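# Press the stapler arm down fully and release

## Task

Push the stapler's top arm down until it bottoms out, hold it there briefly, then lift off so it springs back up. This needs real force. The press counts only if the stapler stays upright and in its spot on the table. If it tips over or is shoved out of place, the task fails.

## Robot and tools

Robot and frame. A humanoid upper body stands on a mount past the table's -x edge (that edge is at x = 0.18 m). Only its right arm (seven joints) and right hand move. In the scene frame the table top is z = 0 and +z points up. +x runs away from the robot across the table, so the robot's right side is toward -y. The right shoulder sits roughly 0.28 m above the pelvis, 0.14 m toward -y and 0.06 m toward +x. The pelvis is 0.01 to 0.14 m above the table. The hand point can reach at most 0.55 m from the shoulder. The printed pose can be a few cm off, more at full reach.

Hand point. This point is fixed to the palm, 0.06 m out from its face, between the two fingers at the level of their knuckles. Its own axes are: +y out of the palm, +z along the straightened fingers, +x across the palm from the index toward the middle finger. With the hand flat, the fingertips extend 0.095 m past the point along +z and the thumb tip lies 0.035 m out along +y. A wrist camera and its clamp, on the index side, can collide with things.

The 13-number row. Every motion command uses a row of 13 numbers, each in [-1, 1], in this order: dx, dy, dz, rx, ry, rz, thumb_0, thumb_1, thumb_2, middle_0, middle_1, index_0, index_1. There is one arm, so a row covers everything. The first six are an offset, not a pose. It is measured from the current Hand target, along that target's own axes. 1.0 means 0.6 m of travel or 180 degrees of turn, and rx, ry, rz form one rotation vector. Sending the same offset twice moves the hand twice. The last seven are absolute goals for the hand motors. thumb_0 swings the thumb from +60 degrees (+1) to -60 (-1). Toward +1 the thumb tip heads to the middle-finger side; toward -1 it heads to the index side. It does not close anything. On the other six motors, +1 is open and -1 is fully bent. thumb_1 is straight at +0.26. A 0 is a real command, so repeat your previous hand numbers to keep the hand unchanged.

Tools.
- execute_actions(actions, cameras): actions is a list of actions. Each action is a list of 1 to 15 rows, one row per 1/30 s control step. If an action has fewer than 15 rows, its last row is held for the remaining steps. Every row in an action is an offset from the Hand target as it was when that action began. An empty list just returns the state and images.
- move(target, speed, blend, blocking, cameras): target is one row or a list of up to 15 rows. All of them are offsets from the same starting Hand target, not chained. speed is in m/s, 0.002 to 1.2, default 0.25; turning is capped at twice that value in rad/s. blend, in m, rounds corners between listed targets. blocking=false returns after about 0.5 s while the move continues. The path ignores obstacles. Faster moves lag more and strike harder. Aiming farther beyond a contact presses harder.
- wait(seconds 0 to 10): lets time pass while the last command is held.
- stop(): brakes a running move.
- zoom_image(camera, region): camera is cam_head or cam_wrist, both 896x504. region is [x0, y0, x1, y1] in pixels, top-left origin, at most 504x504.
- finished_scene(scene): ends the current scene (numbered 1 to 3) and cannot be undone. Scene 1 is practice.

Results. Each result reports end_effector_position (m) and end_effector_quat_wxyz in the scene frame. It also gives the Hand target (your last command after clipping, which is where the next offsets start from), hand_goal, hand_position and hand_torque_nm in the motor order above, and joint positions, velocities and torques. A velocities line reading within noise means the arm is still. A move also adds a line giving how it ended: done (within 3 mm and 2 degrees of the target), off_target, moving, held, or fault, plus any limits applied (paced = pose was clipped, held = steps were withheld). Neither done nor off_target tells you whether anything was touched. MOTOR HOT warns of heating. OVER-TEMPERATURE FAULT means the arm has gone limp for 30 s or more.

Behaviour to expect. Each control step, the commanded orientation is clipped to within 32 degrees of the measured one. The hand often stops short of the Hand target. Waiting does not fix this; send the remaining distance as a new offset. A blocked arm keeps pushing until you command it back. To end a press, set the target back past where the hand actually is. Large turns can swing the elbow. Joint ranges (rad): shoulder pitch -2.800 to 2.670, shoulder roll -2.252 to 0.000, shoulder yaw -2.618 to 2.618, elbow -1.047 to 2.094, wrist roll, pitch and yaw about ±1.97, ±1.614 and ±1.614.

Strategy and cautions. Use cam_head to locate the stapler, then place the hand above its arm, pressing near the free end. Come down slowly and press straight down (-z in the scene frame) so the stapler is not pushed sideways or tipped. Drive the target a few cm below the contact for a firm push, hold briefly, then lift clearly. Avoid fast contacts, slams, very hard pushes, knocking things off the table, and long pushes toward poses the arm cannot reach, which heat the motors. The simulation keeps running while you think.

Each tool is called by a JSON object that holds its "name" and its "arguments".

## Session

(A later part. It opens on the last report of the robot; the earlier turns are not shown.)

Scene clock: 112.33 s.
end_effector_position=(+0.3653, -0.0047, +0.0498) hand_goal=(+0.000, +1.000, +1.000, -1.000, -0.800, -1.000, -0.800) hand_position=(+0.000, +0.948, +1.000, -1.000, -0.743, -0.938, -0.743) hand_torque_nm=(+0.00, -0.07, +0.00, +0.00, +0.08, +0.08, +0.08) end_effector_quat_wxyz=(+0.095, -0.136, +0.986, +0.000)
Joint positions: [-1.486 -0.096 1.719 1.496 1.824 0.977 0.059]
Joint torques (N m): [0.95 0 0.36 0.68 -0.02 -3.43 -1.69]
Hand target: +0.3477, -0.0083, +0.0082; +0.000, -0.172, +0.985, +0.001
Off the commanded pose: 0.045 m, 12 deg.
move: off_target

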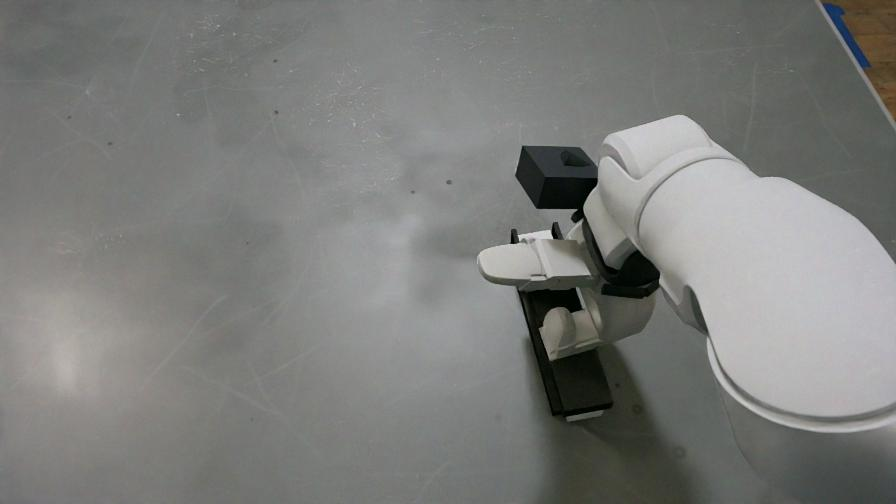

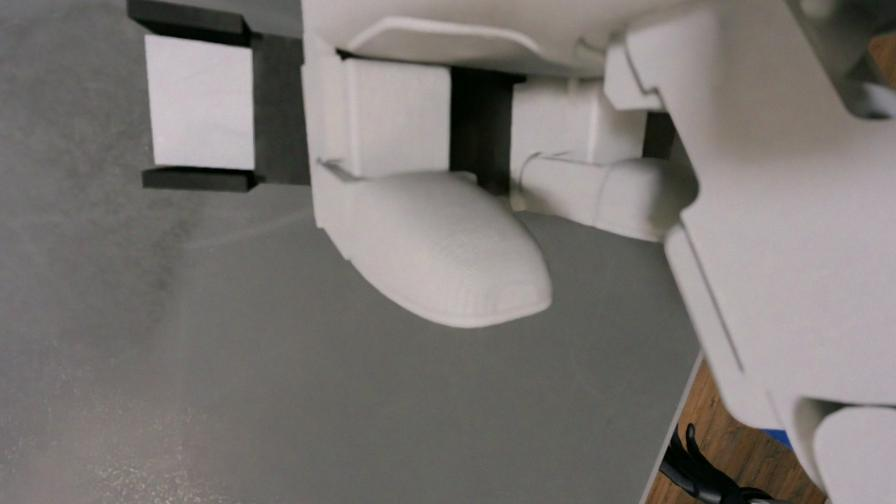

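{"name": "move", "arguments": {"target": [0,0,-0.167,0,0,0,0,1,1,-1,-0.8,-1,-0.8], "cameras": ["all"], "speed": 0.08}}

{"name": "zoom_image", "arguments": {"camera": "cam_head", "region": [470, 200, 720, 430]}}

Scene clock: 116.50 s.
end_effector_position=(+0.3441, -0.0081, +0.1033) hand_goal=(+0.000, +1.000, +1.000, -1.000, -0.800, -1.000, -0.800) hand_position=(+0.000, +0.948, +1.000, -1.000, -0.743, -0.938, -0.743) hand_torque_nm=(+0.00, -0.07, +0.00, +0.00, +0.08, +0.08, +0.08) end_effector_quat_wxyz=(-0.006, -0.169, +0.986, +0.006)
Joint positions: [-1.663 -0.157 1.792 1.405 1.794 1.31 0.227]
Joint torques (N m): [-8.38 -2.41 -0.1 1.33 -0.01 0.07 0.29]
Hand target: +0.3478, -0.0086, +0.1084; +0.000, -0.172, +0.985, +0.001
Off the commanded pose: 0.006 m, 1 deg.
move: off_target

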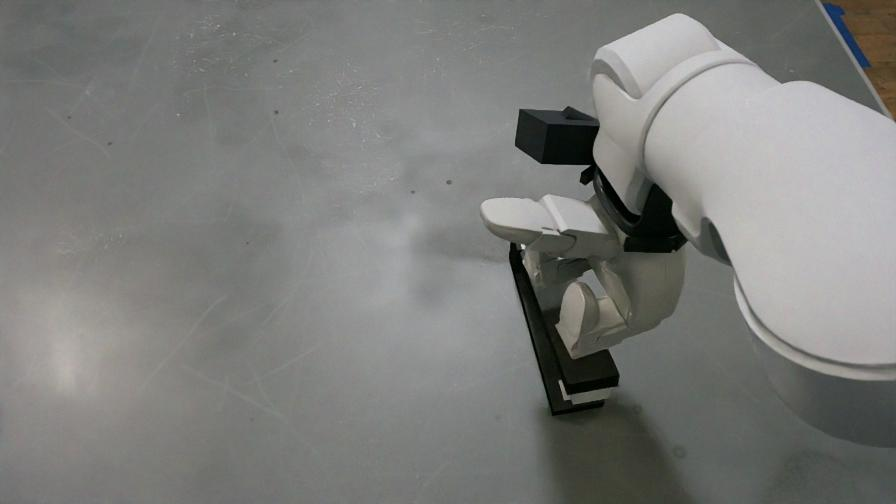

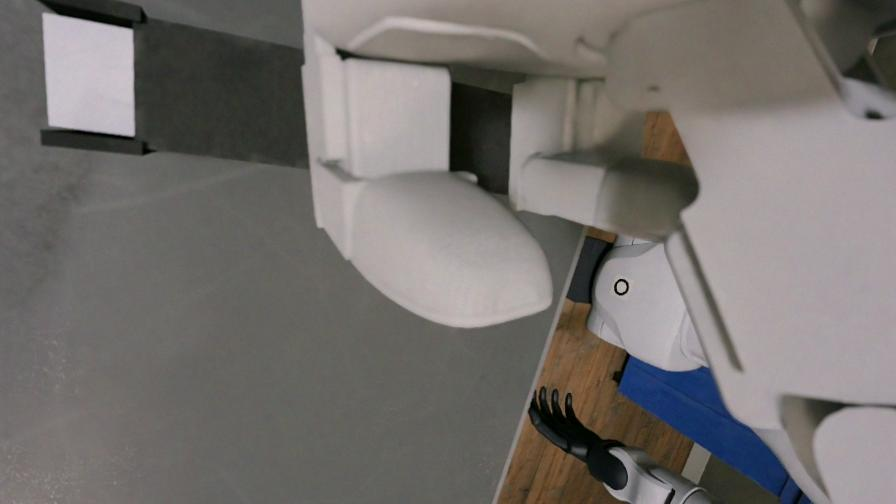

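Scaled by 2.016 from the camera's 896x504 image, which has a finer 1280x720 frame.

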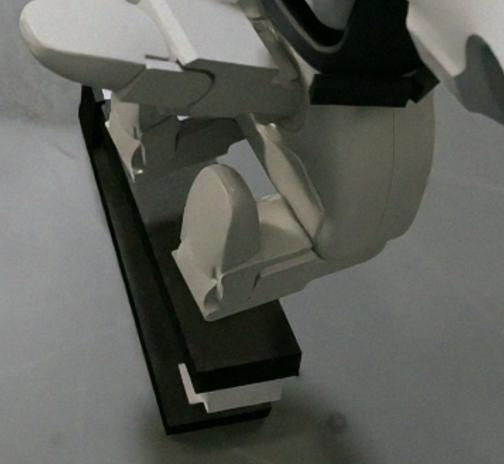

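{"name": "finished_scene", "arguments": {"scene": 1}}

The scene is finished: the task was done.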